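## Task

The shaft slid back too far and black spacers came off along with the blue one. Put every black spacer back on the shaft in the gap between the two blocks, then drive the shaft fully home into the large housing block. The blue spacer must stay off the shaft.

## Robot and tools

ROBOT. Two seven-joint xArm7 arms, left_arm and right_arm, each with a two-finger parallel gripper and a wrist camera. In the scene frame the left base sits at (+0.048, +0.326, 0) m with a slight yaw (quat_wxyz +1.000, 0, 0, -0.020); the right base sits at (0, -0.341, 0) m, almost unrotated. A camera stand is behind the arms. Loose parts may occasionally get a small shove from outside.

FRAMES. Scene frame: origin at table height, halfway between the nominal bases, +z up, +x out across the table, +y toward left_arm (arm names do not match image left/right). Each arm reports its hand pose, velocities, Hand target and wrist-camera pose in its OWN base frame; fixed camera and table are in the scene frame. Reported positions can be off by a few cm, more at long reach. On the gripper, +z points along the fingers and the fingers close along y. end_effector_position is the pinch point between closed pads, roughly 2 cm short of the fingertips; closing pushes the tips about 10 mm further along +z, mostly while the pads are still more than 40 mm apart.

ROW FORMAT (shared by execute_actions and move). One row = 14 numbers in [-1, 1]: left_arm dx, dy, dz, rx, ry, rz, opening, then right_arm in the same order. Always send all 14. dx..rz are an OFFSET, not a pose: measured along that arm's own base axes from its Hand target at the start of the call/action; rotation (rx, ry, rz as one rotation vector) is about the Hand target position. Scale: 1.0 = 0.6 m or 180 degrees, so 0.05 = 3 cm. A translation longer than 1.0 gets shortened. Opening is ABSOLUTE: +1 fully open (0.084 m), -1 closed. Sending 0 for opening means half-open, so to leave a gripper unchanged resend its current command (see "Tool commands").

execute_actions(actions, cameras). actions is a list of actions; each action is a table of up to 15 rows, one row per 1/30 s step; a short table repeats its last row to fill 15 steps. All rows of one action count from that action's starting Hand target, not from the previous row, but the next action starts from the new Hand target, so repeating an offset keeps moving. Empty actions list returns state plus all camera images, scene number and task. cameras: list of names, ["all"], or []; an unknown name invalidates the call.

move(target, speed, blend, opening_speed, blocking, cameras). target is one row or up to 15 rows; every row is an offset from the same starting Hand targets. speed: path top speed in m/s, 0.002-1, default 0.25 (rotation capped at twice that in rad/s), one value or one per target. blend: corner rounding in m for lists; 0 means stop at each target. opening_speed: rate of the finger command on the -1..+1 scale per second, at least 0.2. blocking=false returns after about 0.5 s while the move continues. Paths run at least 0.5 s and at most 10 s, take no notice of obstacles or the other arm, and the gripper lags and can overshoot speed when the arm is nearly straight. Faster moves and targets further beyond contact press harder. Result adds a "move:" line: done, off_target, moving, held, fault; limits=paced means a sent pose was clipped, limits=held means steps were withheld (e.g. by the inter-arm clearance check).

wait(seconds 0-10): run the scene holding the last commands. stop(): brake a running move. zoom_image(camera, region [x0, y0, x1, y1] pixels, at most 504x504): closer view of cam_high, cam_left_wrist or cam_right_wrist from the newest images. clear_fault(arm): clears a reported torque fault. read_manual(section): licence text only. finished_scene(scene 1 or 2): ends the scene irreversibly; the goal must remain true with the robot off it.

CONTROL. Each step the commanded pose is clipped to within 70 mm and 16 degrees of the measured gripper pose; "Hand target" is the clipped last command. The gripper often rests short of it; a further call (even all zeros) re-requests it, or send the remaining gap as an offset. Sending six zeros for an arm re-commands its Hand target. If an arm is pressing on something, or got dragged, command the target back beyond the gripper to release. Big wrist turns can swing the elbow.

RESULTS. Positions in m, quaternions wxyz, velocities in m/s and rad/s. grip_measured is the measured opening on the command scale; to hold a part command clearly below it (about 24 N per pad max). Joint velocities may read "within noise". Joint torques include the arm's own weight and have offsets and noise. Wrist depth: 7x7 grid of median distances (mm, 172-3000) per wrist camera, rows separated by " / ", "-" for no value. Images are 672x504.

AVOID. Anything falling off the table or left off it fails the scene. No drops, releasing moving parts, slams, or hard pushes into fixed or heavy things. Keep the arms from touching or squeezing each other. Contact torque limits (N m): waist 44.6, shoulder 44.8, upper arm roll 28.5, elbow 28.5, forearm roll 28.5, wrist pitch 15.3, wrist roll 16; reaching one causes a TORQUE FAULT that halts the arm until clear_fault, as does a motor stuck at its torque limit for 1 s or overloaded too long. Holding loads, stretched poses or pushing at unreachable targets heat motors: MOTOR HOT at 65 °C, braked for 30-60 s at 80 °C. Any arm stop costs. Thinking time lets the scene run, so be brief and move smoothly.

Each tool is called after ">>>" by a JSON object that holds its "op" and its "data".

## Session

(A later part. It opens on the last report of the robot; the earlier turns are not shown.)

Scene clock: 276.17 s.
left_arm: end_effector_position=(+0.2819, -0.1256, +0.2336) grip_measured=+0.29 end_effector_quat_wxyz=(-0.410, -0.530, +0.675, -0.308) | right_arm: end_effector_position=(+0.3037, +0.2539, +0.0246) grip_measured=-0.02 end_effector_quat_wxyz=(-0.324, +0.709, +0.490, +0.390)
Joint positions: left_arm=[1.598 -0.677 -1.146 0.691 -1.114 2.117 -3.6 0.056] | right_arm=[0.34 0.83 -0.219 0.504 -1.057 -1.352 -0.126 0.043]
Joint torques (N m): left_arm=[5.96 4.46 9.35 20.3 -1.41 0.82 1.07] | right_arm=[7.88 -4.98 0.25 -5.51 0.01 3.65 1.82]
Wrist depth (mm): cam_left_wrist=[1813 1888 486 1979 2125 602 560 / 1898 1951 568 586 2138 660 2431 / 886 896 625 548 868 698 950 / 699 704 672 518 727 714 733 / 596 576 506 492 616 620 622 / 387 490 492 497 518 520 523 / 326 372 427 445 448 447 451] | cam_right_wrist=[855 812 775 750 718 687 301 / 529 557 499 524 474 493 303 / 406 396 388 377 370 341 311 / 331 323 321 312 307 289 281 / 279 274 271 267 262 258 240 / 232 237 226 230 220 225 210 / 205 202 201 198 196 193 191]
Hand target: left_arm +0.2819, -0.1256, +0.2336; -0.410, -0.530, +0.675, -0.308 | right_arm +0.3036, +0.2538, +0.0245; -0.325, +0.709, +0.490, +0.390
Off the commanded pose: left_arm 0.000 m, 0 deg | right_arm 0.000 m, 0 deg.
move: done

>>> {"op": "move", "data": {"target": [[0,0,0,0,0,0,0.3, 0,0,0.08,0,0,0,-0.5],[-0.08,0.15,0.05,0,0,0,0.3, 0.05,0.0,0.35,-0.24,0.067,0,-0.5],[-0.08,0.15,0.05,0,0,0,0.3, 0.2878,0.175,0.37,-0.4815,0.134,0,-0.5]], "speed": [0.1,0.25,0.25], "cameras": ["cam_right_wrist","cam_high"]}}

Scene clock: 282.53 s.
left_arm: end_effector_position=(+0.2339, -0.0356, +0.2636) grip_measured=+0.29 end_effector_quat_wxyz=(-0.410, -0.530, +0.675, -0.308) | right_arm: end_effector_position=(+0.4756, +0.3582, +0.2461) grip_measured=-0.03 end_effector_quat_wxyz=(+0.153, +0.776, +0.597, +0.135)
Joint positions: left_arm=[1.719 -0.577 -0.976 0.735 -0.789 2.188 -3.441 0.056] | right_arm=[0.843 1.023 -0.296 2.707 -3.211 -1.446 2.548 0.043]
Joint torques (N m): left_arm=[6.02 5.87 15.82 21.5 1.5 2.7 1.15] | right_arm=[6.62 -18.24 -0.58 12.36 -2.62 -1.35 -1.25]
Wrist depth (mm): cam_left_wrist=[299 1985 2014 2119 669 662 2325 / 1117 2050 2119 2165 732 2431 2492 / 852 974 981 992 783 1025 2389 / 759 761 769 772 781 794 797 / 620 650 657 663 667 675 675 / 443 533 555 557 563 566 568 / 449 479 476 481 482 487 489] | cam_right_wrist=[327 348 370 391 420 454 482 / 327 343 369 389 416 450 479 / 321 338 360 372 415 449 477 / 320 328 269 372 414 446 475 / 320 327 268 369 414 444 473 / 320 330 268 384 411 442 471 / 317 328 283 381 409 440 468]
Hand target: left_arm +0.2339, -0.0356, +0.2636; -0.410, -0.530, +0.675, -0.308 | right_arm +0.4763, +0.3588, +0.2465; +0.157, +0.796, +0.585, -0.003
Off the commanded pose: left_arm 0.000 m, 0 deg | right_arm 0.001 m, 38 deg; orientation clipped.
elbow stopped short (right arm): the move would have taken joint 4 (elbow) straighter than the controller allows.
move: off_target (right_arm); limits=paced
camera_calibration:
cam_right_wrist: T_world_to_cam=[[0.883216, -0.224974, 0.411481, -0.413972], [-0.238624, -0.970933, -0.0186584, 0.532593], [0.403718, -0.0817099, -0.911228, 0.19444], [0, 0, 0, 1]] pos_world=[0.414218, 0.439867, 0.357458]
Images, in order (width x height): cam_high 672x504, cam_right_wrist 672x504.

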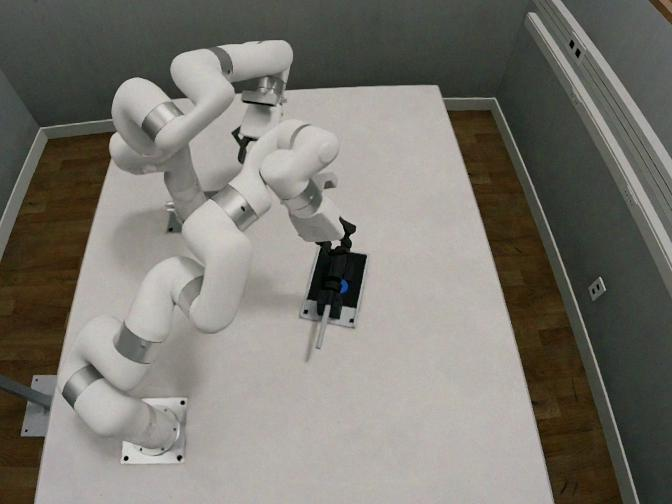

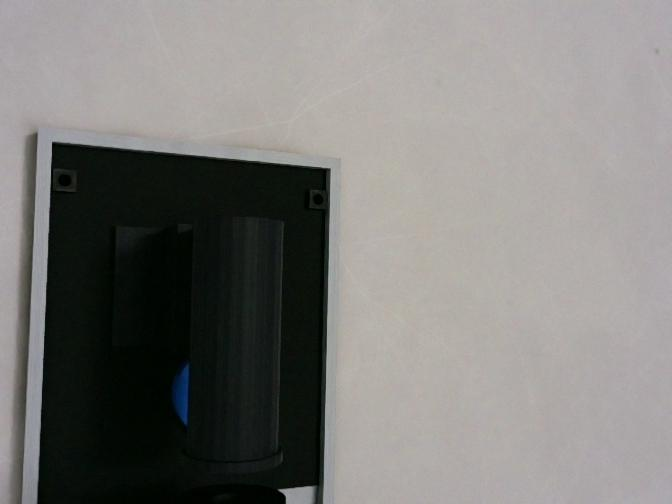

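>>> {"op": "move", "data": {"target": [[0,0,0,0,0,0,0.3, -0.15,0.02,0.03,0.4104,-0.0311,0.0242,-0.5],[0,0,0,0,0,0,0.3, -0.1787,0.2277,-0.161,0.4104,-0.0311,0.0242,-0.5]], "speed": 0.25, "cameras": ["cam_right_wrist","cam_high"]}}

Scene clock: 287.60 s.
left_arm: end_effector_position=(+0.2339, -0.0356, +0.2636) grip_measured=+0.29 end_effector_quat_wxyz=(-0.410, -0.530, +0.675, -0.308) | right_arm: end_effector_position=(+0.3691, +0.4955, +0.1499) grip_measured=-0.03 end_effector_quat_wxyz=(-0.326, +0.708, +0.489, +0.391)
Joint positions: left_arm=[1.719 -0.577 -0.976 0.735 -0.789 2.188 -3.441 0.056] | right_arm=[0.378 0.559 0.302 0.933 -0.825 -0.671 0.288 0.043]
Joint torques (N m): left_arm=[6.04 6.13 15.22 21.74 1.42 2.71 0.88] | right_arm=[6.42 -12.17 1.69 7.49 3.39 -4.84 -1.41]
Wrist depth (mm): cam_left_wrist=[1857 417 452 2119 675 633 2356 / 1946 417 371 2185 727 2492 2457 / 901 333 348 998 781 1017 2405 / - 319 321 777 787 793 799 / 306 299 304 662 666 677 679 / 294 307 288 537 562 565 567 / 383 295 463 482 483 486 491] | cam_right_wrist=[1523 1596 1665 1736 1833 1893 1930 / 1604 1669 1745 1776 1838 832 887 / 733 721 705 689 671 659 647 / 604 595 580 569 556 549 538 / 509 501 494 488 475 471 463 / 438 432 426 421 416 409 404 / 372 368 364 360 356 352 348]
Hand target: left_arm +0.2339, -0.0356, +0.2636; -0.410, -0.530, +0.675, -0.308 | right_arm +0.3691, +0.4955, +0.1499; -0.326, +0.708, +0.489, +0.391
Off the commanded pose: left_arm 0.000 m, 0 deg | right_arm 0.000 m, 0 deg.
move: done
camera_calibration:
cam_right_wrist: T_world_to_cam=[[0.94723, -0.315012, -0.0593534, -0.157877], [-0.202662, -0.445047, -0.872273, 0.492808], [0.248362, 0.838272, -0.485403, -0.301303], [0, 0, 0, 1]] pos_world=[0.324251, 0.422164, 0.274239]
Images, in order (width x height): cam_high 672x504, cam_right_wrist 672x504.

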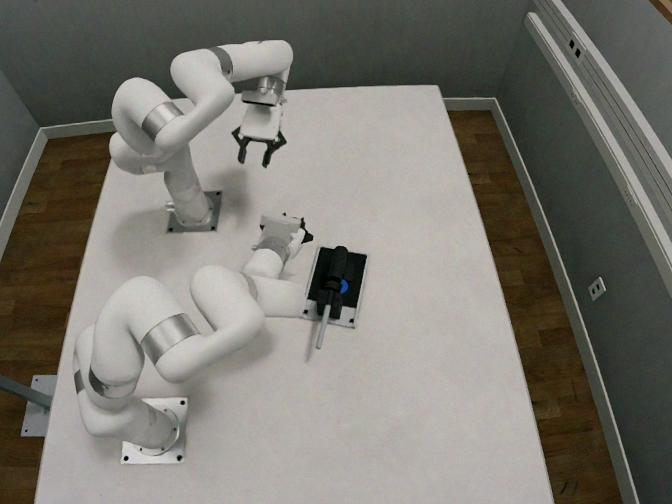

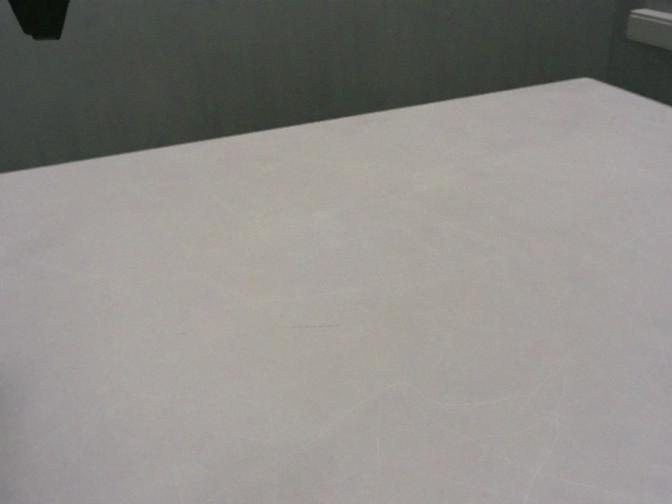

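>>> {"op": "move", "data": {"target": [[0,0,0,0,0,0,0.3, 0,0,-0.19,0,0,0,-0.5],[0,0,0,0,0,0,0.3, 0,0,-0.208,0,0,0,-0.5],[0,0,0,0,0,0,0.3, 0,0,-0.208,0,0,0,0.3],[0,0,0,0,0,0,0.3, -0.03,-0.11,-0.208,0,0,0,0.3],[0,0,0,0,0,0,0.3, -0.03,-0.3,0.05,0,0,0,0.3]], "speed": [0.12,0.03,0.05,0.1,0.25], "cameras": ["cam_right_wrist"]}}

Scene clock: 292.67 s.
left_arm: end_effector_position=(+0.2339, -0.0356, +0.2636) grip_measured=+0.29 end_effector_quat_wxyz=(-0.410, -0.530, +0.675, -0.308) | right_arm: end_effector_position=(+0.3511, +0.3155, +0.1799) grip_measured=+0.29 end_effector_quat_wxyz=(-0.326, +0.708, +0.489, +0.391)
Joint positions: left_arm=[1.719 -0.577 -0.976 0.735 -0.789 2.188 -3.441 0.056] | right_arm=[0.151 0.267 0.05 0.61 -1.308 -0.93 0.466 0.056]
Joint torques (N m): left_arm=[6.14 5.7 15.07 21.85 1.55 2.69 0.83] | right_arm=[-6.53 -17.6 -1.4 12.06 -1.37 -0.6 1.75]
Wrist depth (mm): cam_left_wrist=[1867 538 1991 2112 667 637 2333 / 1951 455 468 2151 729 2465 2483 / 958 430 431 992 778 1017 2448 / 755 725 771 778 784 789 801 / 620 654 660 659 668 675 683 / 443 532 552 559 561 566 567 / 449 479 478 481 482 487 491] | cam_right_wrist=[1719 1758 1838 1908 1996 2138 1940 / 1772 1833 1898 969 1029 930 1877 / 823 805 780 769 752 737 718 / 669 656 645 638 623 612 598 / 568 558 549 539 531 525 515 / 486 481 474 468 462 457 304 / 417 410 406 400 396 381 292]
Hand target: left_arm +0.2339, -0.0356, +0.2636; -0.410, -0.530, +0.675, -0.308 | right_arm +0.3511, +0.3155, +0.1799; -0.326, +0.708, +0.489, +0.391
Off the commanded pose: left_arm 0.000 m, 0 deg | right_arm 0.000 m, 0 deg.
move: done
camera_calibration:
cam_right_wrist: T_world_to_cam=[[0.947208, -0.315087, -0.0593115, -0.195705], [-0.202637, -0.444956, -0.872326, 0.43525], [0.248468, 0.838292, -0.485314, -0.13153], [0, 0, 0, 1]] pos_world=[0.306251, 0.242264, 0.304239]
Images, in order (width x height): cam_right_wrist 672x504.

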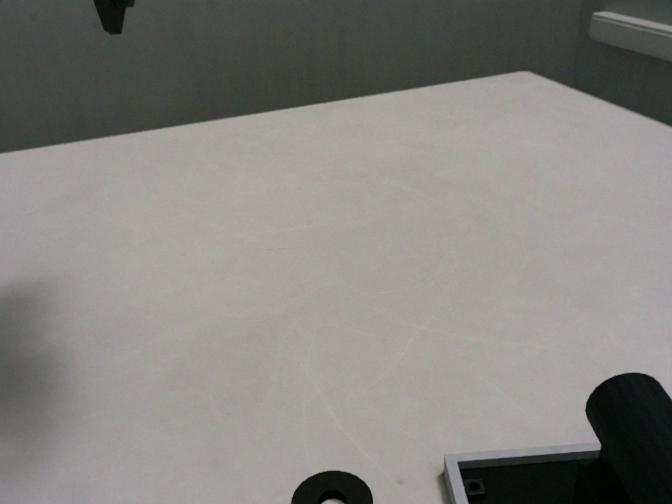

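>>> {"op": "move", "data": {"target": [0.1,-0.05,0.2,0.335,-0.079,0,0.4, -0.1,-0.4,0.08,0,0,0,0.3], "speed": 0.3}}

>>> {"op": "move", "data": {"target": [[0,0,0,0,0,0.5,0.4, 0,0,0,0,0,0,0.3],[0,0,0,0,0,0.99,0.4, 0,0,0,0,0,0,0.3]], "speed": 0.8, "cameras": ["cam_high"]}}

Scene clock: 295.43 s.
left_arm: end_effector_position=(+0.2939, -0.0656, +0.3836) grip_measured=+0.39 end_effector_quat_wxyz=(-0.006, -0.624, +0.781, +0.011) | right_arm: end_effector_position=(+0.2911, +0.0755, +0.2279) grip_measured=+0.29 end_effector_quat_wxyz=(-0.326, +0.708, +0.489, +0.391)
Joint positions: left_arm=[1.535 -1.228 -0.681 1.169 -0.755 2.154 -3.7 0.061] | right_arm=[-0.259 0.102 -0.35 0.594 -2.08 -1.308 0.566 0.056]
Joint torques (N m): left_arm=[5.79 8.94 21.76 14.3 2.33 -3.48 -0.74] | right_arm=[-6.34 -5.1 -2.55 11.73 -1.17 -4.58 -1.29]
Wrist depth (mm): cam_left_wrist=[504 467 506 508 507 508 510 / 507 491 509 509 509 512 510 / 507 495 510 510 511 513 513 / 510 512 511 511 514 514 513 / 511 512 514 514 515 515 512 / 511 512 514 515 514 517 517 / 514 515 515 517 517 518 518] | cam_right_wrist=[1898 1991 2068 2145 2249 2317 2026 / 1985 1985 2087 1136 1190 1086 2008 / 954 943 915 894 877 859 842 / 777 771 753 736 726 705 700 / 650 647 635 624 577 455 599 / 566 560 535 544 519 417 504 / 485 477 473 467 460 433 434]
Hand target: left_arm +0.2939, -0.0656, +0.3836; -0.006, -0.624, +0.781, +0.011 | right_arm +0.2911, +0.0755, +0.2279; -0.326, +0.708, +0.489, +0.391
Off the commanded pose: left_arm 0.000 m, 0 deg | right_arm 0.000 m, 0 deg.
move: done

Scene clock: 298.70 s.
left_arm: end_effector_position=(+0.2939, -0.0656, +0.3836) grip_measured=+0.39 end_effector_quat_wxyz=(+0.011, +0.791, +0.611, +0.006) | right_arm: end_effector_position=(+0.2911, +0.0755, +0.2279) grip_measured=+0.29 end_effector_quat_wxyz=(-0.326, +0.708, +0.489, +0.391)
Joint positions: left_arm=[2.403 -1.656 -0.221 1.285 -0.932 2.856 -6.084 0.061] | right_arm=[-0.259 0.102 -0.35 0.594 -2.08 -1.308 0.566 0.056]
Joint torques (N m): left_arm=[6.2 17.33 13.66 3.06 2.21 -0.16 -0.69] | right_arm=[-6.55 -5.68 -2.73 11.72 -1.28 -4.62 -1.37]
Wrist depth (mm): cam_left_wrist=[506 509 508 509 509 509 508 / 510 511 510 509 510 510 510 / 510 511 512 511 512 513 511 / 511 511 511 512 511 512 512 / 475 513 513 510 512 514 511 / 510 512 515 513 513 514 513 / 268 513 513 514 515 506 501] | cam_right_wrist=[372 382 469 2213 2242 2302 1996 / 407 2026 2093 1143 1192 1100 2026 / 962 943 915 895 872 862 838 / 779 764 755 739 723 704 698 / 659 649 637 624 579 453 599 / 567 563 534 542 517 417 502 / 484 478 472 466 461 434 434]
Hand target: left_arm +0.2939, -0.0656, +0.3836; +0.011, +0.791, +0.611, +0.006 | right_arm +0.2911, +0.0755, +0.2279; -0.326, +0.708, +0.489, +0.391
Off the commanded pose: left_arm 0.000 m, 0 deg | right_arm 0.000 m, 0 deg.
move: done
Images, in order (width x height): cam_high 672x504.

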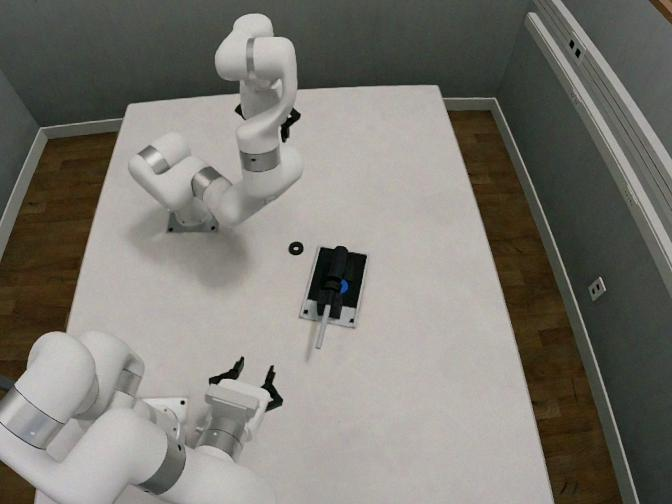

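>>> {"op": "move", "data": {"target": [[0.0,-0.2,-0.1,0.167,-0.04,0,0.4, 0,0,0,0,0,0,0.3],[0.015,-0.333,-0.35,0.335,-0.079,0,0.4, 0,0,0,0,0,0,0.3]], "speed": 0.3, "cameras": ["cam_high","cam_left_wrist"]}}

Scene clock: 300.37 s.
left_arm: end_effector_position=(+0.2930, -0.1556, +0.3365) grip_measured=+0.39 end_effector_quat_wxyz=(-0.119, +0.779, +0.594, +0.159) | right_arm: end_effector_position=(+0.2911, +0.0755, +0.2279) grip_measured=+0.29 end_effector_quat_wxyz=(-0.326, +0.708, +0.489, +0.391)
Joint positions: left_arm=[2.425 -1.938 0.19 1.288 -1.047 2.94 -6.269 0.061] | right_arm=[-0.259 0.102 -0.35 0.594 -2.08 -1.308 0.566 0.056]
Joint torques (N m): left_arm=[4.59 28.99 -5.76 -9.76 2.19 -4.22 1.03] | right_arm=[-6.55 -5.45 -2.6 11.71 -1.24 -4.75 -1.38]
Wrist depth (mm): cam_left_wrist=[618 619 619 614 614 611 611 / 584 582 581 578 581 578 577 / 553 549 548 546 546 547 543 / 523 522 521 519 519 517 517 / 498 497 500 499 500 499 497 / 465 476 478 476 476 475 473 / 238 270 220 214 450 453 453] | cam_right_wrist=[1852 334 334 2138 2213 2340 2008 / 467 407 438 1158 1188 1084 1991 / 417 417 919 903 869 859 836 / 735 760 755 738 723 708 697 / 657 653 640 623 580 454 601 / 569 556 532 539 518 417 502 / 483 477 472 466 461 434 435]
Hand target: left_arm +0.2930, -0.1556, +0.3366; -0.119, +0.779, +0.594, +0.159 (not the last commanded pose) | right_arm +0.2911, +0.0755, +0.2279; -0.326, +0.708, +0.489, +0.391
Off the commanded pose: left_arm 0.197 m, 39 deg | right_arm 0.000 m, 0 deg.
led back after a hold (left arm): the arm was led back toward your command in small steps, so it may still be short of it.
move: held (left_arm; a check stopped the path); path passed 0 of 2 targets; limits=held
pose unreachable (left arm): on one or more control steps of this call, first in action 0 (counted from 0), this arm could not follow its commanded pose, so it was not sent that pose on those steps. It may still have moved: this result reports where it is.
cause: moving toward the commanded pose would bring two parts of the arm too close to each other (its gripper and another part of the arm, with joints 5 (forearm roll) to 7 (wrist roll) between them, 12 mm apart when it was first held).
camera_calibration:
cam_left_wrist: T_world_to_cam=[[0.969165, -0.246114, -0.0121683, -0.283475], [-0.230132, -0.886369, -0.401732, 0.138115], [0.0880861, 0.392144, -0.915677, 0.479808], [0, 0, 0, 1]] pos_world=[0.264254, -0.1355, 0.491384]
Images, in order (width x height): cam_high 672x504, cam_left_wrist 672x504.

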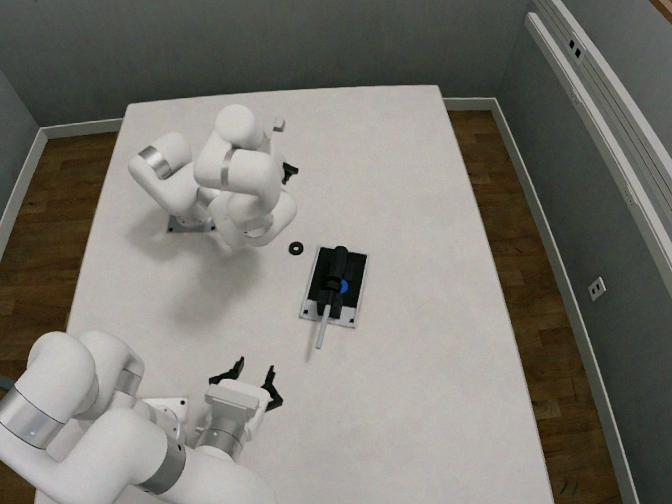

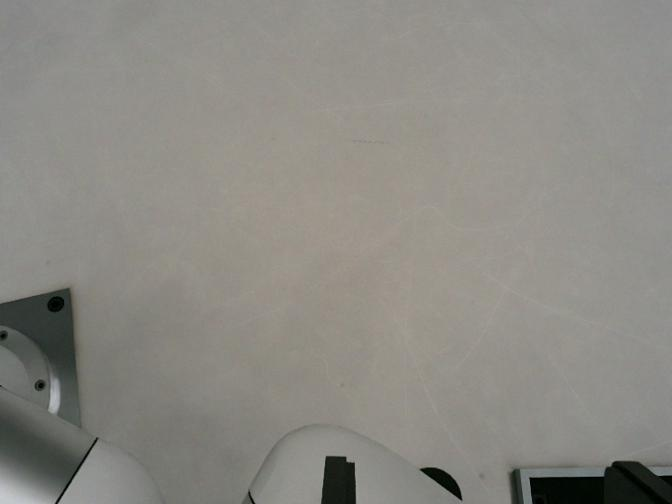

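>>> {"op": "move", "data": {"target": [0.0,0.15,0.08,-0.087,0.021,0,0.4, 0,0,0,0,0,0,0.3], "speed": 0.3}}

>>> {"op": "move", "data": {"target": [[0,0,0,0,0,-0.5,0.4, 0,0,0,0,0,0,0.3],[0,0,0,0,0,-0.99,0.4, 0,0,0,0,0,0,0.3]], "speed": 0.8}}

Scene clock: 302.03 s.
left_arm: end_effector_position=(+0.2930, -0.0656, +0.3845) grip_measured=+0.39 end_effector_quat_wxyz=(-0.031, +0.793, +0.606, +0.051) | right_arm: end_effector_position=(+0.2911, +0.0755, +0.2279) grip_measured=+0.29 end_effector_quat_wxyz=(-0.326, +0.708, +0.489, +0.391)
Joint positions: left_arm=[2.453 -1.709 -0.119 1.288 -0.927 2.849 -6.031 0.061] | right_arm=[-0.259 0.102 -0.35 0.594 -2.08 -1.308 0.566 0.056]
Joint torques (N m): left_arm=[6.11 25.9 1.64 1.79 2.21 -3.73 1.04] | right_arm=[-6.39 -5.29 -2.77 11.7 -1.22 -4.69 -1.35]
Wrist depth (mm): cam_left_wrist=[548 548 547 548 543 544 540 / 540 540 537 537 537 536 536 / 531 532 531 531 532 528 528 / 526 525 524 523 522 522 519 / 518 519 520 517 516 516 517 / 459 509 512 511 511 510 509 / 497 505 506 504 502 501 494] | cam_right_wrist=[390 379 469 2172 2286 2340 2020 / 420 1089 1176 1145 1180 1088 2038 / 959 945 914 896 877 855 843 / 778 761 753 738 725 707 698 / 659 648 641 624 578 453 599 / 566 559 535 541 519 417 503 / 483 475 473 465 461 434 434]
Hand target: left_arm +0.2930, -0.0656, +0.3846; -0.031, +0.793, +0.606, +0.051 | right_arm +0.2911, +0.0755, +0.2279; -0.326, +0.708, +0.489, +0.391
Off the commanded pose: left_arm 0.000 m, 0 deg | right_arm 0.000 m, 0 deg.
move: done

Scene clock: 305.30 s.
left_arm: end_effector_position=(+0.2930, -0.0656, +0.3846) grip_measured=+0.39 end_effector_quat_wxyz=(-0.051, -0.619, +0.783, -0.032) | right_arm: end_effector_position=(+0.2911, +0.0755, +0.2279) grip_measured=+0.29 end_effector_quat_wxyz=(-0.326, +0.708, +0.489, +0.391)
Joint positions: left_arm=[1.642 -1.218 -0.665 1.182 -0.82 2.269 -3.623 0.061] | right_arm=[-0.259 0.102 -0.35 0.594 -2.08 -1.308 0.566 0.056]
Joint torques (N m): left_arm=[-7.12 17.08 13.21 14.26 2.3 -3.23 0.94] | right_arm=[-6.66 -5.52 -2.61 11.63 -1.02 -4.64 -1.38]
Wrist depth (mm): cam_left_wrist=[542 454 542 543 544 542 542 / 533 476 531 536 535 536 534 / 526 442 526 529 530 529 529 / 520 512 519 522 522 522 522 / 516 515 516 516 517 518 517 / 511 510 511 512 510 512 509 / 504 505 502 504 505 506 506] | cam_right_wrist=[1877 1985 2056 2132 2279 2317 2044 / 1940 2026 2087 1149 1192 1091 2044 / 959 935 916 902 875 859 839 / 779 771 747 738 722 705 700 / 654 652 638 625 579 453 599 / 569 559 532 545 519 416 503 / 484 477 471 466 461 432 434]
Hand target: left_arm +0.2930, -0.0656, +0.3846; -0.051, -0.619, +0.783, -0.032 | right_arm +0.2911, +0.0755, +0.2279; -0.326, +0.708, +0.489, +0.391
Off the commanded pose: left_arm 0.000 m, 0 deg | right_arm 0.000 m, 0 deg.
move: done

>>> {"op": "move", "data": {"target": [[0.0842,-0.046,-0.5,-0.298,0.0667,0.0026,0.5, 0,0,0,0,0,0,0.3],[0.0842,-0.046,-0.6035,-0.298,0.0667,0.0026,0.5, 0,0,0,0,0,0,0.3],[0.0612,-0.1433,-0.6035,-0.298,0.0667,0.0026,0.5, 0,0,0,0,0,0,0.3]], "speed": [0.3,0.08,0.06]}}

>>> {"op": "move", "data": {"target": [0,0,0,0,0,0,-0.4, 0,0,0,0,0,0,0.3], "opening_speed": 1, "cameras": ["cam_high"]}}

Scene clock: 310.20 s.
left_arm: end_effector_position=(+0.3297, -0.1515, +0.0225) grip_measured=+0.49 end_effector_quat_wxyz=(-0.403, -0.532, +0.673, -0.319) | right_arm: end_effector_position=(+0.2911, +0.0755, +0.2279) grip_measured=+0.29 end_effector_quat_wxyz=(-0.326, +0.708, +0.489, +0.391)
Joint positions: left_arm=[2.102 -1.076 -1.938 0.794 -1.595 2.045 -3.298 0.065] | right_arm=[-0.259 0.102 -0.35 0.594 -2.08 -1.308 0.566 0.056]
Joint torques (N m): left_arm=[-7.02 20.86 14.74 2.53 -2.41 -0.6 -0.78] | right_arm=[-6.48 -5.23 -2.56 11.78 -1.29 -4.65 -1.27]
Wrist depth (mm): cam_left_wrist=[871 655 882 763 907 675 600 / 186 242 478 529 531 533 539 / 261 264 372 374 352 352 379 / 239 273 273 290 292 293 293 / 195 223 234 249 248 250 250 / 182 188 196 200 208 209 209 / - - 182 179 180 180 180] | cam_right_wrist=[362 378 417 637 2294 2364 2026 / 1951 2026 1067 1039 1188 1098 2038 / 962 939 865 666 876 858 837 / 782 771 632 633 725 708 704 / 656 650 608 619 577 454 598 / 568 562 536 542 520 416 502 / 483 478 473 467 460 434 434]
Hand target: left_arm +0.3297, -0.1515, +0.0225; -0.403, -0.532, +0.673, -0.319 | right_arm +0.2911, +0.0755, +0.2279; -0.326, +0.708, +0.489, +0.391
Off the commanded pose: left_arm 0.000 m, 0 deg | right_arm 0.000 m, 0 deg.
move: done

Scene clock: 311.30 s.
left_arm: end_effector_position=(+0.3297, -0.1516, +0.0225) grip_measured=-0.02 end_effector_quat_wxyz=(-0.403, -0.532, +0.673, -0.319) | right_arm: end_effector_position=(+0.2911, +0.0755, +0.2279) grip_measured=+0.29 end_effector_quat_wxyz=(-0.326, +0.708, +0.489, +0.391)
Joint positions: left_arm=[2.102 -1.076 -1.938 0.794 -1.595 2.046 -3.298 0.043] | right_arm=[-0.259 0.102 -0.35 0.594 -2.08 -1.308 0.566 0.056]
Joint torques (N m): left_arm=[-7.61 1.76 12.4 2.31 0.12 -7.18 -0.61] | right_arm=[-6.46 -5.53 -2.61 11.83 -1.06 -4.61 -1.34]
Wrist depth (mm): cam_left_wrist=[890 666 906 907 916 685 595 / 187 244 482 533 539 540 543 / 264 263 376 378 354 355 381 / 194 273 276 293 293 294 295 / 194 224 236 250 250 251 251 / 181 189 197 201 210 210 210 / - - 180 187 181 188 181] | cam_right_wrist=[365 379 417 638 2242 2302 2056 / 1951 2008 1058 1037 1196 1089 2026 / 961 939 861 663 881 862 841 / 778 767 710 632 722 708 700 / 652 650 636 620 579 453 598 / 569 559 536 544 519 416 502 / 484 477 471 465 462 434 435]
Hand target: left_arm +0.3297, -0.1515, +0.0225; -0.403, -0.532, +0.673, -0.319 | right_arm +0.2911, +0.0755, +0.2279; -0.326, +0.708, +0.489, +0.391
Off the commanded pose: left_arm 0.000 m, 0 deg | right_arm 0.000 m, 0 deg.
move: done
Images, in order (width x height): cam_high 672x504.

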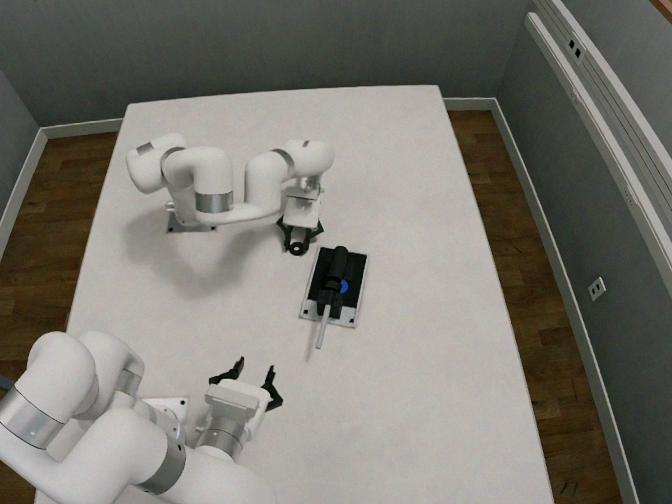

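>>> {"op": "move", "data": {"target": [[0,0,0.25,0,0,0,-0.4, 0,0,0,0,0,0,0.3],[0.05,0.05,0.45,0.4865,-0.1143,0,-0.4, 0,0,0,0,0,0,0.3]], "speed": [0.15,0.3]}}

>>> {"op": "move", "data": {"target": [[0,0,0,0,0,-0.5,-0.4, 0,0,0,0,0,0,0.3],[0,0,0,0,0,-0.99,-0.4, 0,0,0,0,0,0,0.3]], "speed": 0.8, "cameras": ["cam_high","cam_left_wrist"]}}

Scene clock: 315.97 s.
left_arm: end_effector_position=(+0.3597, -0.1215, +0.2925) grip_measured=-0.02 end_effector_quat_wxyz=(+0.190, -0.602, +0.760, +0.152) | right_arm: end_effector_position=(+0.2911, +0.0755, +0.2279) grip_measured=+0.29 end_effector_quat_wxyz=(-0.326, +0.708, +0.489, +0.391)
Joint positions: left_arm=[1.386 -1.628 -0.93 1.089 -0.876 1.846 -3.939 0.043] | right_arm=[-0.259 0.102 -0.35 0.594 -2.08 -1.308 0.566 0.056]
Joint torques (N m): left_arm=[-6.85 13.15 27.62 6.61 3.1 -4.04 -0.76] | right_arm=[-6.42 -5.51 -2.77 11.69 -1.29 -4.52 -1.26]
Wrist depth (mm): cam_left_wrist=[358 268 337 353 358 358 356 / 385 385 383 381 381 380 378 / 412 411 409 402 405 404 404 / 435 431 430 429 429 427 424 / 468 466 465 460 460 459 458 / 508 503 502 500 498 497 494 / 552 526 546 535 533 530 528] | cam_right_wrist=[1898 1985 2068 2158 2279 2340 1996 / 1957 2050 2125 1155 1190 1084 2032 / 963 944 907 894 879 864 838 / 784 771 749 742 725 706 700 / 656 654 636 629 577 454 601 / 567 560 535 539 519 416 503 / 483 476 471 467 463 432 435]
Hand target: left_arm +0.3597, -0.1215, +0.2925; +0.190, -0.602, +0.760, +0.152 | right_arm +0.2911, +0.0755, +0.2279; -0.326, +0.708, +0.489, +0.391
Off the commanded pose: left_arm 0.000 m, 0 deg | right_arm 0.000 m, 0 deg.
move: done

Scene clock: 319.33 s.
left_arm: end_effector_position=(+0.3597, -0.1216, +0.2925) grip_measured=-0.02 end_effector_quat_wxyz=(+0.155, +0.751, +0.614, -0.188) | right_arm: end_effector_position=(+0.2911, +0.0755, +0.2279) grip_measured=+0.29 end_effector_quat_wxyz=(-0.326, +0.708, +0.489, +0.391)
Joint positions: left_arm=[1.013 -0.512 -0.835 0.969 -0.801 1.608 -0.995 0.043] | right_arm=[-0.259 0.102 -0.35 0.594 -2.08 -1.308 0.566 0.056]
Joint torques (N m): left_arm=[6.18 3.12 6.11 25.69 1.61 0.65 1.08] | right_arm=[-6.67 -5.37 -2.45 11.71 -1.22 -4.46 -1.35]
Wrist depth (mm): cam_left_wrist=[364 364 362 361 359 358 358 / 387 387 385 383 382 381 379 / 412 412 410 402 400 397 394 / 434 432 429 428 420 410 410 / 466 463 462 460 450 426 435 / 505 501 498 496 485 380 482 / 547 524 542 528 525 413 524] | cam_right_wrist=[1908 1968 2080 2151 2242 2325 2032 / 1985 2008 2074 1157 1194 1081 1985 / 958 943 922 895 872 857 833 / 782 770 746 743 724 710 700 / 653 648 637 633 577 453 602 / 566 560 537 544 519 417 502 / 483 477 472 465 462 433 436]
Hand target: left_arm +0.3597, -0.1215, +0.2925; +0.155, +0.751, +0.614, -0.188 | right_arm +0.2911, +0.0755, +0.2279; -0.326, +0.708, +0.489, +0.391
Off the commanded pose: left_arm 0.000 m, 0 deg | right_arm 0.000 m, 0 deg.
move: done; limits=paced
camera_calibration:
cam_left_wrist: T_world_to_cam=[[0.979705, -0.198934, -0.0245753, -0.334783], [-0.165564, -0.87222, 0.46024, -0.107588], [-0.112992, -0.446831, -0.887454, 0.382327], [0, 0, 0, 1]] pos_world=[0.353376, 0.010395, 0.380587]
Images, in order (width x height): cam_high 672x504, cam_left_wrist 672x504.

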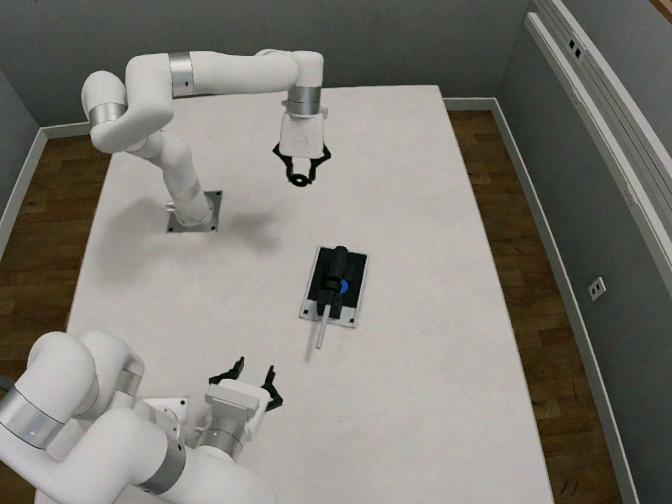

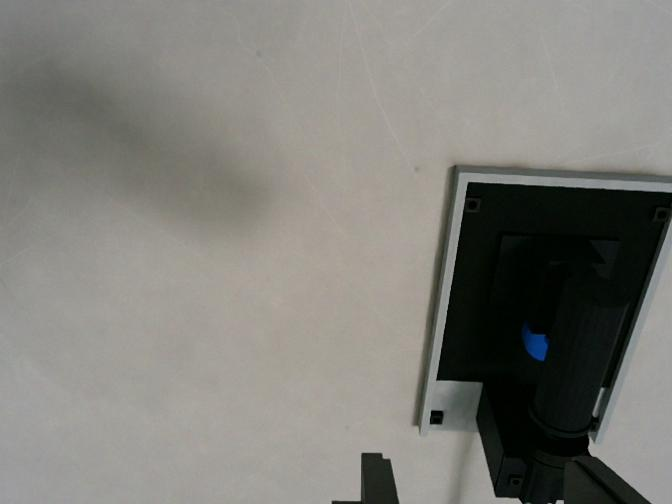

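>>> {"op": "move", "data": {"target": [[0.1343,-0.2823,-0.1,0,0,-0.01,-0.4, 0,0,0,0,0,0,0.3],[0.1343,-0.2823,-0.2375,0,0,-0.01,-0.4, 0,0,0,0,0,0,0.3]], "speed": [0.25,0.15], "cameras": ["cam_high","cam_left_wrist"]}}

Scene clock: 322.37 s.
left_arm: end_effector_position=(+0.4403, -0.2909, +0.1500) grip_measured=-0.02 end_effector_quat_wxyz=(+0.152, +0.760, +0.602, -0.190) | right_arm: end_effector_position=(+0.2911, +0.0755, +0.2279) grip_measured=+0.29 end_effector_quat_wxyz=(-0.326, +0.708, +0.489, +0.391)
Joint positions: left_arm=[1.741 -0.46 -2.022 1.139 -1.032 1.149 -1.111 0.043] | right_arm=[-0.259 0.102 -0.35 0.594 -2.08 -1.308 0.566 0.056]
Joint torques (N m): left_arm=[6.71 12.24 6.88 24.36 -2.49 -1.58 0.97] | right_arm=[-6.52 -5.5 -2.78 11.89 -1.09 -4.53 -1.33]
Wrist depth (mm): cam_left_wrist=[225 222 214 212 209 211 211 / 237 239 230 - - 224 227 / 255 255 245 - - 242 242 / 269 269 262 - - 255 263 / 289 288 277 - - 273 281 / 313 310 298 295 179 287 299 / 340 332 330 - 194 326 325] | cam_right_wrist=[1908 1985 2093 2172 430 424 1991 / 1996 1996 2099 1164 429 426 1935 / 965 941 915 896 445 447 839 / 781 764 753 739 687 494 699 / 655 646 636 630 576 454 602 / 566 561 535 542 522 416 502 / 484 477 473 465 463 434 435]
Hand target: left_arm +0.4403, -0.2909, +0.1500; +0.152, +0.760, +0.602, -0.190 | right_arm +0.2911, +0.0755, +0.2279; -0.326, +0.708, +0.489, +0.391
Off the commanded pose: left_arm 0.000 m, 0 deg | right_arm 0.000 m, 0 deg.
move: done
camera_calibration:
cam_left_wrist: T_world_to_cam=[[0.972992, -0.229553, -0.024344, -0.456924], [-0.192945, -0.866622, 0.46015, -0.162716], [-0.126726, -0.443025, -0.887508, 0.196434], [0, 0, 0, 1]] pos_world=[0.438081, -0.158877, 0.238087]
Images, in order (width x height): cam_high 672x504, cam_left_wrist 672x504.

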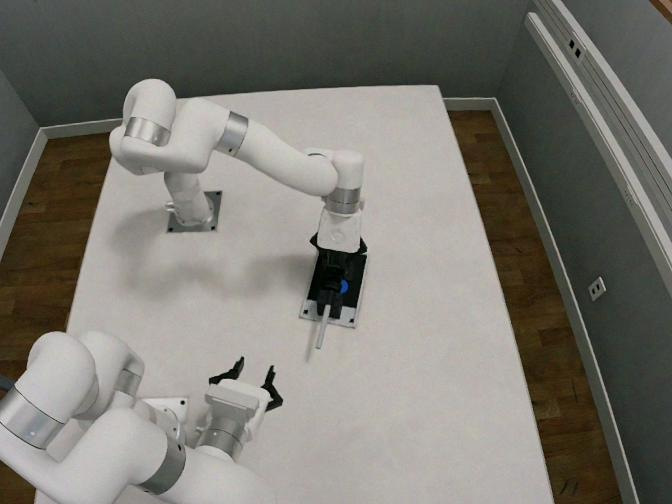

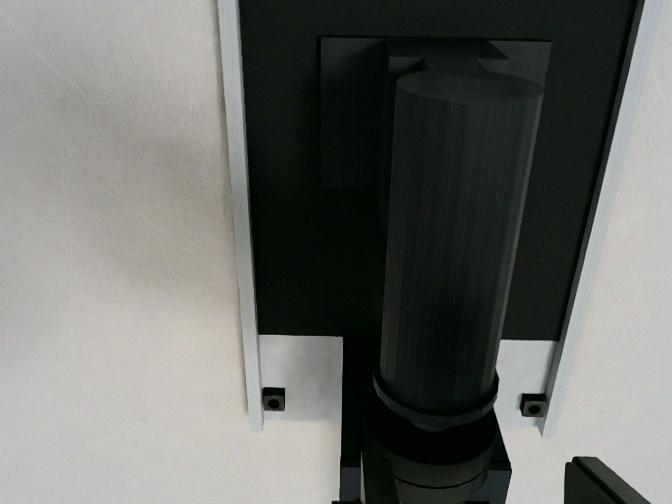

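>>> {"op": "move", "data": {"target": [[0,0,0,0,0,0,-0.4, 0.0,0.25,-0.1,-0.014,-0.0035,-0.2431,0.3],[0,0,0,0,0,0,-0.4, 0.0115,0.536,-0.1765,-0.0279,-0.0069,-0.4862,0.3]], "speed": 0.25, "cameras": ["cam_right_wrist"]}}

Scene clock: 325.27 s.
left_arm: end_effector_position=(+0.4403, -0.2909, +0.1500) grip_measured=-0.02 end_effector_quat_wxyz=(+0.152, +0.760, +0.602, -0.190) | right_arm: end_effector_position=(+0.2895, +0.2238, +0.1684) grip_measured=+0.29 end_effector_quat_wxyz=(-0.164, +0.859, +0.227, +0.428)
Joint positions: left_arm=[1.741 -0.46 -2.022 1.139 -1.032 1.149 -1.111 0.043] | right_arm=[0.128 -0.406 0.464 -0.067 -0.246 -0.681 0.409 0.056]
Joint torques (N m): left_arm=[3.85 17.39 11.91 24.18 0.26 0.54 0.22] | right_arm=[6.65 -8.1 -4.36 13.58 -1.16 -0.71 1.4]
Wrist depth (mm): cam_left_wrist=[226 222 213 213 209 209 211 / 237 239 230 - - 224 227 / 255 255 245 - - 242 242 / 269 268 262 - - 255 263 / 289 288 277 - - 274 282 / 312 310 298 295 179 287 299 / 340 332 330 - 194 324 324] | cam_right_wrist=[1029 - 282 295 1564 1499 1364 / 763 694 289 307 691 716 705 / 634 625 610 310 561 581 568 / 547 536 506 370 487 505 497 / 479 473 438 414 324 429 438 / 421 419 400 397 324 346 392 / 371 367 363 350 343 351 339]
Hand target: left_arm +0.4403, -0.2909, +0.1500; +0.152, +0.760, +0.602, -0.190 | right_arm +0.2895, +0.2238, +0.1684; -0.164, +0.859, +0.227, +0.428 (not the last commanded pose)
Off the commanded pose: left_arm 0.000 m, 0 deg | right_arm 0.180 m, 49 deg.
led back after a hold (right arm): the arm was led back toward your command in small steps, so it may still be short of it.
move: held (right_arm; a check stopped the path); path passed 1 of 2 targets; limits=held
pose unreachable (right arm): on one or more control steps of this call, first in action 0 (counted from 0), this arm could not follow its commanded pose, so it was not sent that pose on those steps. It may still have moved: this result reports where it is.
cause: moving toward the commanded pose would bring two parts of the arm too close to each other (joints 3 (upper arm roll) to 6 (wrist pitch) lie between them).
camera_calibration:
cam_right_wrist: T_world_to_cam=[[0.527533, -0.846925, -0.0665331, 0.0748396], [-0.524553, -0.263126, -0.809697, 0.413922], [0.668246, 0.462042, -0.583065, -0.065742], [0, 0, 0, 1]] pos_world=[0.221576, 0.202673, 0.301799]
Images, in order (width x height): cam_right_wrist 672x504.

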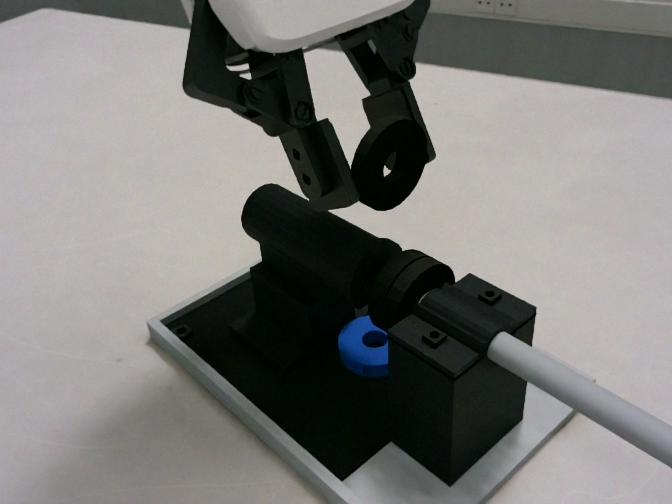

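>>> {"op": "zoom_image", "data": {"camera": "cam_right_wrist", "region": [330, 110, 550, 350]}}

Scaled by 2.100 from the camera's 672x504 image, which has a finer 960x720 frame.

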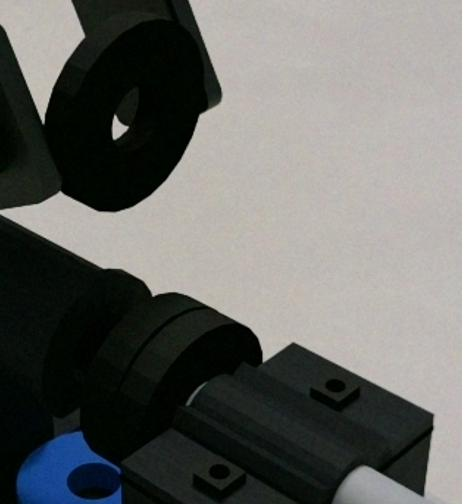

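>>> {"op": "move", "data": {"target": [-0.0006,-0.0024,-0.055,0,0,0,-0.4, 0,0,0,0,0,0,0.3], "speed": 0.05, "cameras": ["cam_right_wrist"]}}

>>> {"op": "zoom_image", "data": {"camera": "cam_right_wrist", "region": [330, 140, 530, 340]}}

Scene clock: 327.10 s.
left_arm: end_effector_position=(+0.4399, -0.2924, +0.1170) grip_measured=-0.02 end_effector_quat_wxyz=(+0.152, +0.760, +0.602, -0.190) | right_arm: end_effector_position=(+0.2895, +0.2238, +0.1684) grip_measured=+0.29 end_effector_quat_wxyz=(-0.164, +0.859, +0.227, +0.428)
Joint positions: left_arm=[1.785 -0.524 -2.079 1.122 -1.109 1.121 -1.047 0.043] | right_arm=[0.128 -0.406 0.464 -0.067 -0.247 -0.681 0.409 0.056]
Joint torques (N m): left_arm=[6.08 14.08 7.77 17.27 -2.38 -2.86 1.09] | right_arm=[6.51 -8.24 -4.08 13.43 -1.43 -0.81 1.57]
Wrist depth (mm): cam_left_wrist=[194 193 182 182 181 180 182 / 206 205 194 - - 185 191 / 219 216 206 - - - 203 / 231 231 218 - - 218 217 / 248 248 234 - - 233 233 / 268 268 258 - - 255 256 / 293 285 283 - - 272 278] | cam_right_wrist=[1025 - 288 310 1560 1480 1361 / 806 798 303 308 659 714 710 / 630 619 307 316 560 580 568 / 547 537 506 336 350 503 498 / 479 471 440 415 325 428 440 / 423 419 402 396 324 344 392 / 372 368 363 350 344 350 338]
Hand target: left_arm +0.4399, -0.2924, +0.1170; +0.152, +0.760, +0.602, -0.190 | right_arm +0.2895, +0.2238, +0.1684; -0.164, +0.859, +0.227, +0.428
Off the commanded pose: left_arm 0.000 m, 0 deg | right_arm 0.000 m, 0 deg.
move: done
camera_calibration:
cam_right_wrist: T_world_to_cam=[[0.527599, -0.846874, -0.0666547, 0.0748513], [-0.524597, -0.263095, -0.809678, 0.41392], [0.668159, 0.462152, -0.583077, -0.0657419], [0, 0, 0, 1]] pos_world=[0.221576, 0.202673, 0.301798]
Images, in order (width x height): cam_right_wrist 672x504.

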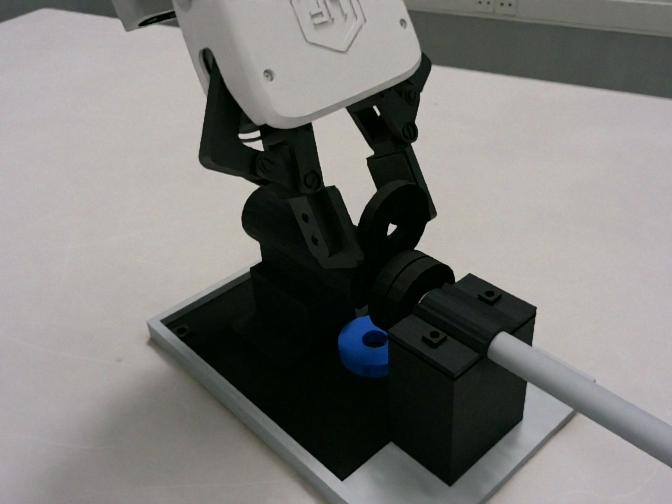

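Scaled by 2.520 from the camera's 672x504 image, which has a finer 960x720 frame.

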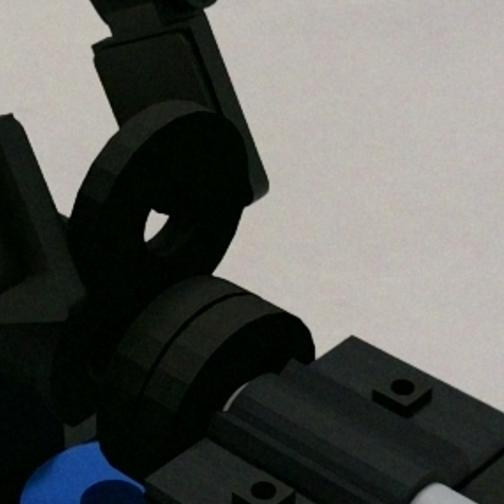

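>>> {"op": "move", "data": {"target": [0,0,-0.035,0,0,0,-0.4, 0,0,0,0,0,0,0.3], "speed": 0.04}}

>>> {"op": "move", "data": {"target": [0,0,-0.02,0,0,0,-0.4, 0,0,0,0,0,0,0.3], "speed": 0.03, "cameras": ["cam_right_wrist"]}}

>>> {"op": "zoom_image", "data": {"camera": "cam_right_wrist", "region": [340, 200, 500, 340]}}

Scene clock: 328.17 s.
left_arm: end_effector_position=(+0.4395, -0.2926, +0.0959) grip_measured=-0.02 end_effector_quat_wxyz=(+0.151, +0.760, +0.602, -0.191) | right_arm: end_effector_position=(+0.2895, +0.2238, +0.1684) grip_measured=+0.29 end_effector_quat_wxyz=(-0.164, +0.859, +0.227, +0.428)
Joint positions: left_arm=[1.813 -0.566 -2.115 1.116 -1.158 1.107 -1.006 0.043] | right_arm=[0.128 -0.406 0.464 -0.067 -0.247 -0.681 0.409 0.056]
Joint torques (N m): left_arm=[13.27 6.9 17.48 29.42 -4.33 -11.29 1.38] | right_arm=[6.51 -7.77 -4.1 13.39 -1.53 -0.76 1.51]
Wrist depth (mm): cam_left_wrist=[176 176 - - - - - / 184 184 175 - - - 175 / 197 196 182 - - - 183 / 208 207 193 - - - 193 / 223 218 207 - - - 203 / 237 239 223 - - - 224 / 262 261 250 - - - 243] | cam_right_wrist=[1026 - 295 321 1585 1499 1356 / 805 750 300 317 655 715 705 / 635 627 312 326 588 577 568 / 547 539 506 333 349 506 496 / 481 471 438 416 325 427 439 / 423 421 403 397 324 344 394 / 372 366 363 350 344 350 339]
Hand target: left_arm +0.4399, -0.2924, +0.0960; +0.152, +0.760, +0.602, -0.190 | right_arm +0.2895, +0.2238, +0.1684; -0.164, +0.859, +0.227, +0.428
Off the commanded pose: left_arm 0.000 m, 0 deg | right_arm 0.000 m, 0 deg.
move: done

Scene clock: 328.97 s.
left_arm: end_effector_position=(+0.4393, -0.2926, +0.0839) grip_measured=-0.02 end_effector_quat_wxyz=(+0.151, +0.760, +0.602, -0.191) | right_arm: end_effector_position=(+0.2895, +0.2238, +0.1684) grip_measured=+0.29 end_effector_quat_wxyz=(-0.164, +0.859, +0.227, +0.428)
Joint positions: left_arm=[1.827 -0.592 -2.133 1.115 -1.188 1.102 -0.982 0.043] | right_arm=[0.128 -0.406 0.464 -0.067 -0.247 -0.681 0.409 0.056]
Joint torques (N m): left_arm=[10.82 8.09 22.99 25.19 -4.66 -12.12 0.95] | right_arm=[6.74 -7.99 -3.93 13.33 -1.6 -0.88 1.56]
Wrist depth (mm): cam_left_wrist=[- - - - - - - / 175 174 - - - - - / 184 183 - - - - - / 194 193 180 - - - 179 / 208 207 189 - - - 189 / 225 220 205 - - - 205 / 241 244 - - - - 224] | cam_right_wrist=[1029 - 300 328 1564 1483 1350 / 806 749 304 325 688 716 703 / 636 622 317 325 564 581 567 / 545 538 432 340 376 505 495 / 478 472 438 358 326 430 439 / 423 418 402 397 324 345 394 / 372 367 362 350 344 351 338]
Hand target: left_arm +0.4399, -0.2924, +0.0840; +0.152, +0.760, +0.602, -0.190 | right_arm +0.2895, +0.2238, +0.1684; -0.164, +0.859, +0.227, +0.428
Off the commanded pose: left_arm 0.001 m, 0 deg | right_arm 0.000 m, 0 deg.
move: done
camera_calibration:
cam_right_wrist: T_world_to_cam=[[0.527599, -0.846874, -0.0666547, 0.0748513], [-0.524597, -0.263095, -0.809678, 0.41392], [0.668159, 0.462152, -0.583077, -0.0657419], [0, 0, 0, 1]] pos_world=[0.221576, 0.202673, 0.301798]
Images, in order (width x height): cam_right_wrist 672x504.

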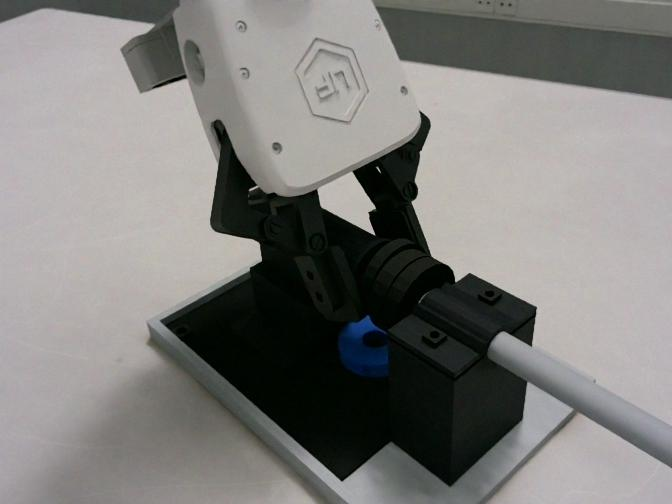

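Scaled by 3.150 from the camera's 672x504 image, which has a finer 960x720 frame.

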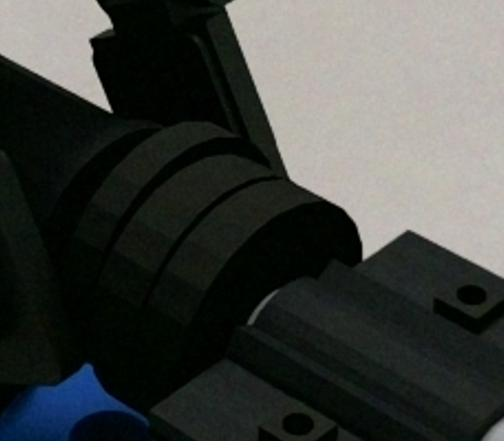

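>>> {"op": "move", "data": {"target": [[0,0,-0.004,0,0,0,-0.4,0,0,0,0,0,0,0.3]], "speed": 0.01, "cameras": ["cam_right_wrist"]}}

>>> {"op": "zoom_image", "data": {"camera": "cam_right_wrist", "region": [340, 200, 500, 340]}}

Scene clock: 330.37 s.
left_arm: end_effector_position=(+0.4395, -0.2926, +0.0816) grip_measured=-0.02 end_effector_quat_wxyz=(+0.151, +0.760, +0.602, -0.191) | right_arm: end_effector_position=(+0.2895, +0.2238, +0.1684) grip_measured=+0.29 end_effector_quat_wxyz=(-0.164, +0.859, +0.227, +0.428)
Joint positions: left_arm=[1.828 -0.599 -2.135 1.115 -1.196 1.102 -0.977 0.043] | right_arm=[0.128 -0.406 0.464 -0.067 -0.247 -0.681 0.409 0.056]
Joint torques (N m): left_arm=[12.45 7.42 22.76 25.09 -4.98 -11.63 0.96] | right_arm=[6.44 -7.99 -4.05 13.2 -1.54 -0.79 1.5]
Wrist depth (mm): cam_left_wrist=[- - - - - - - / 173 - - - - - - / 181 180 - - - - - / 191 190 - - - - 176 / 205 204 184 - - - 189 / 222 217 202 - - - 201 / 237 240 - - - - 221] | cam_right_wrist=[1032 - 301 329 1589 1499 1366 / 806 750 306 327 692 719 708 / 634 626 318 326 563 578 569 / 545 536 432 343 377 503 497 / 480 471 438 358 326 428 438 / 424 421 403 396 324 345 392 / 372 367 362 350 344 350 340]
Hand target: left_arm +0.4399, -0.2924, +0.0816; +0.152, +0.760, +0.602, -0.190 | right_arm +0.2895, +0.2238, +0.1684; -0.164, +0.859, +0.227, +0.428
Off the commanded pose: left_arm 0.001 m, 0 deg | right_arm 0.000 m, 0 deg.
move: done
camera_calibration:
cam_right_wrist: T_world_to_cam=[[0.527599, -0.846874, -0.0666547, 0.0748513], [-0.524597, -0.263095, -0.809678, 0.41392], [0.668159, 0.462152, -0.583077, -0.0657419], [0, 0, 0, 1]] pos_world=[0.221576, 0.202673, 0.301798]
Images, in order (width x height): cam_right_wrist 672x504.

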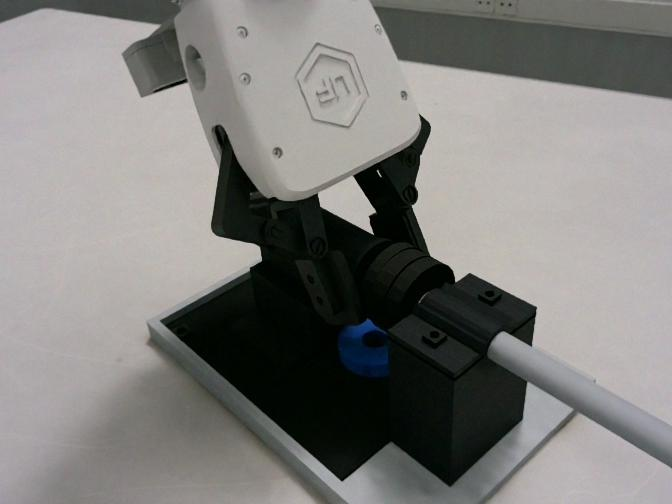

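Scaled by 3.150 from the camera's 672x504 image, which has a finer 960x720 frame.

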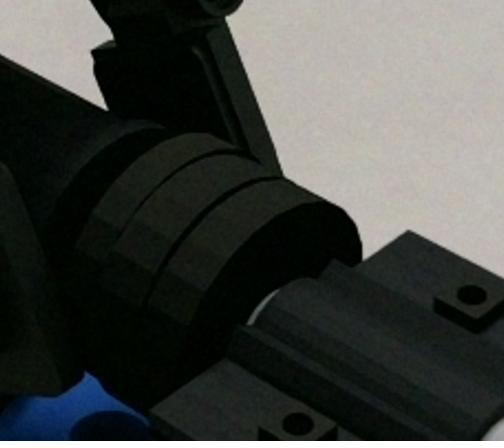

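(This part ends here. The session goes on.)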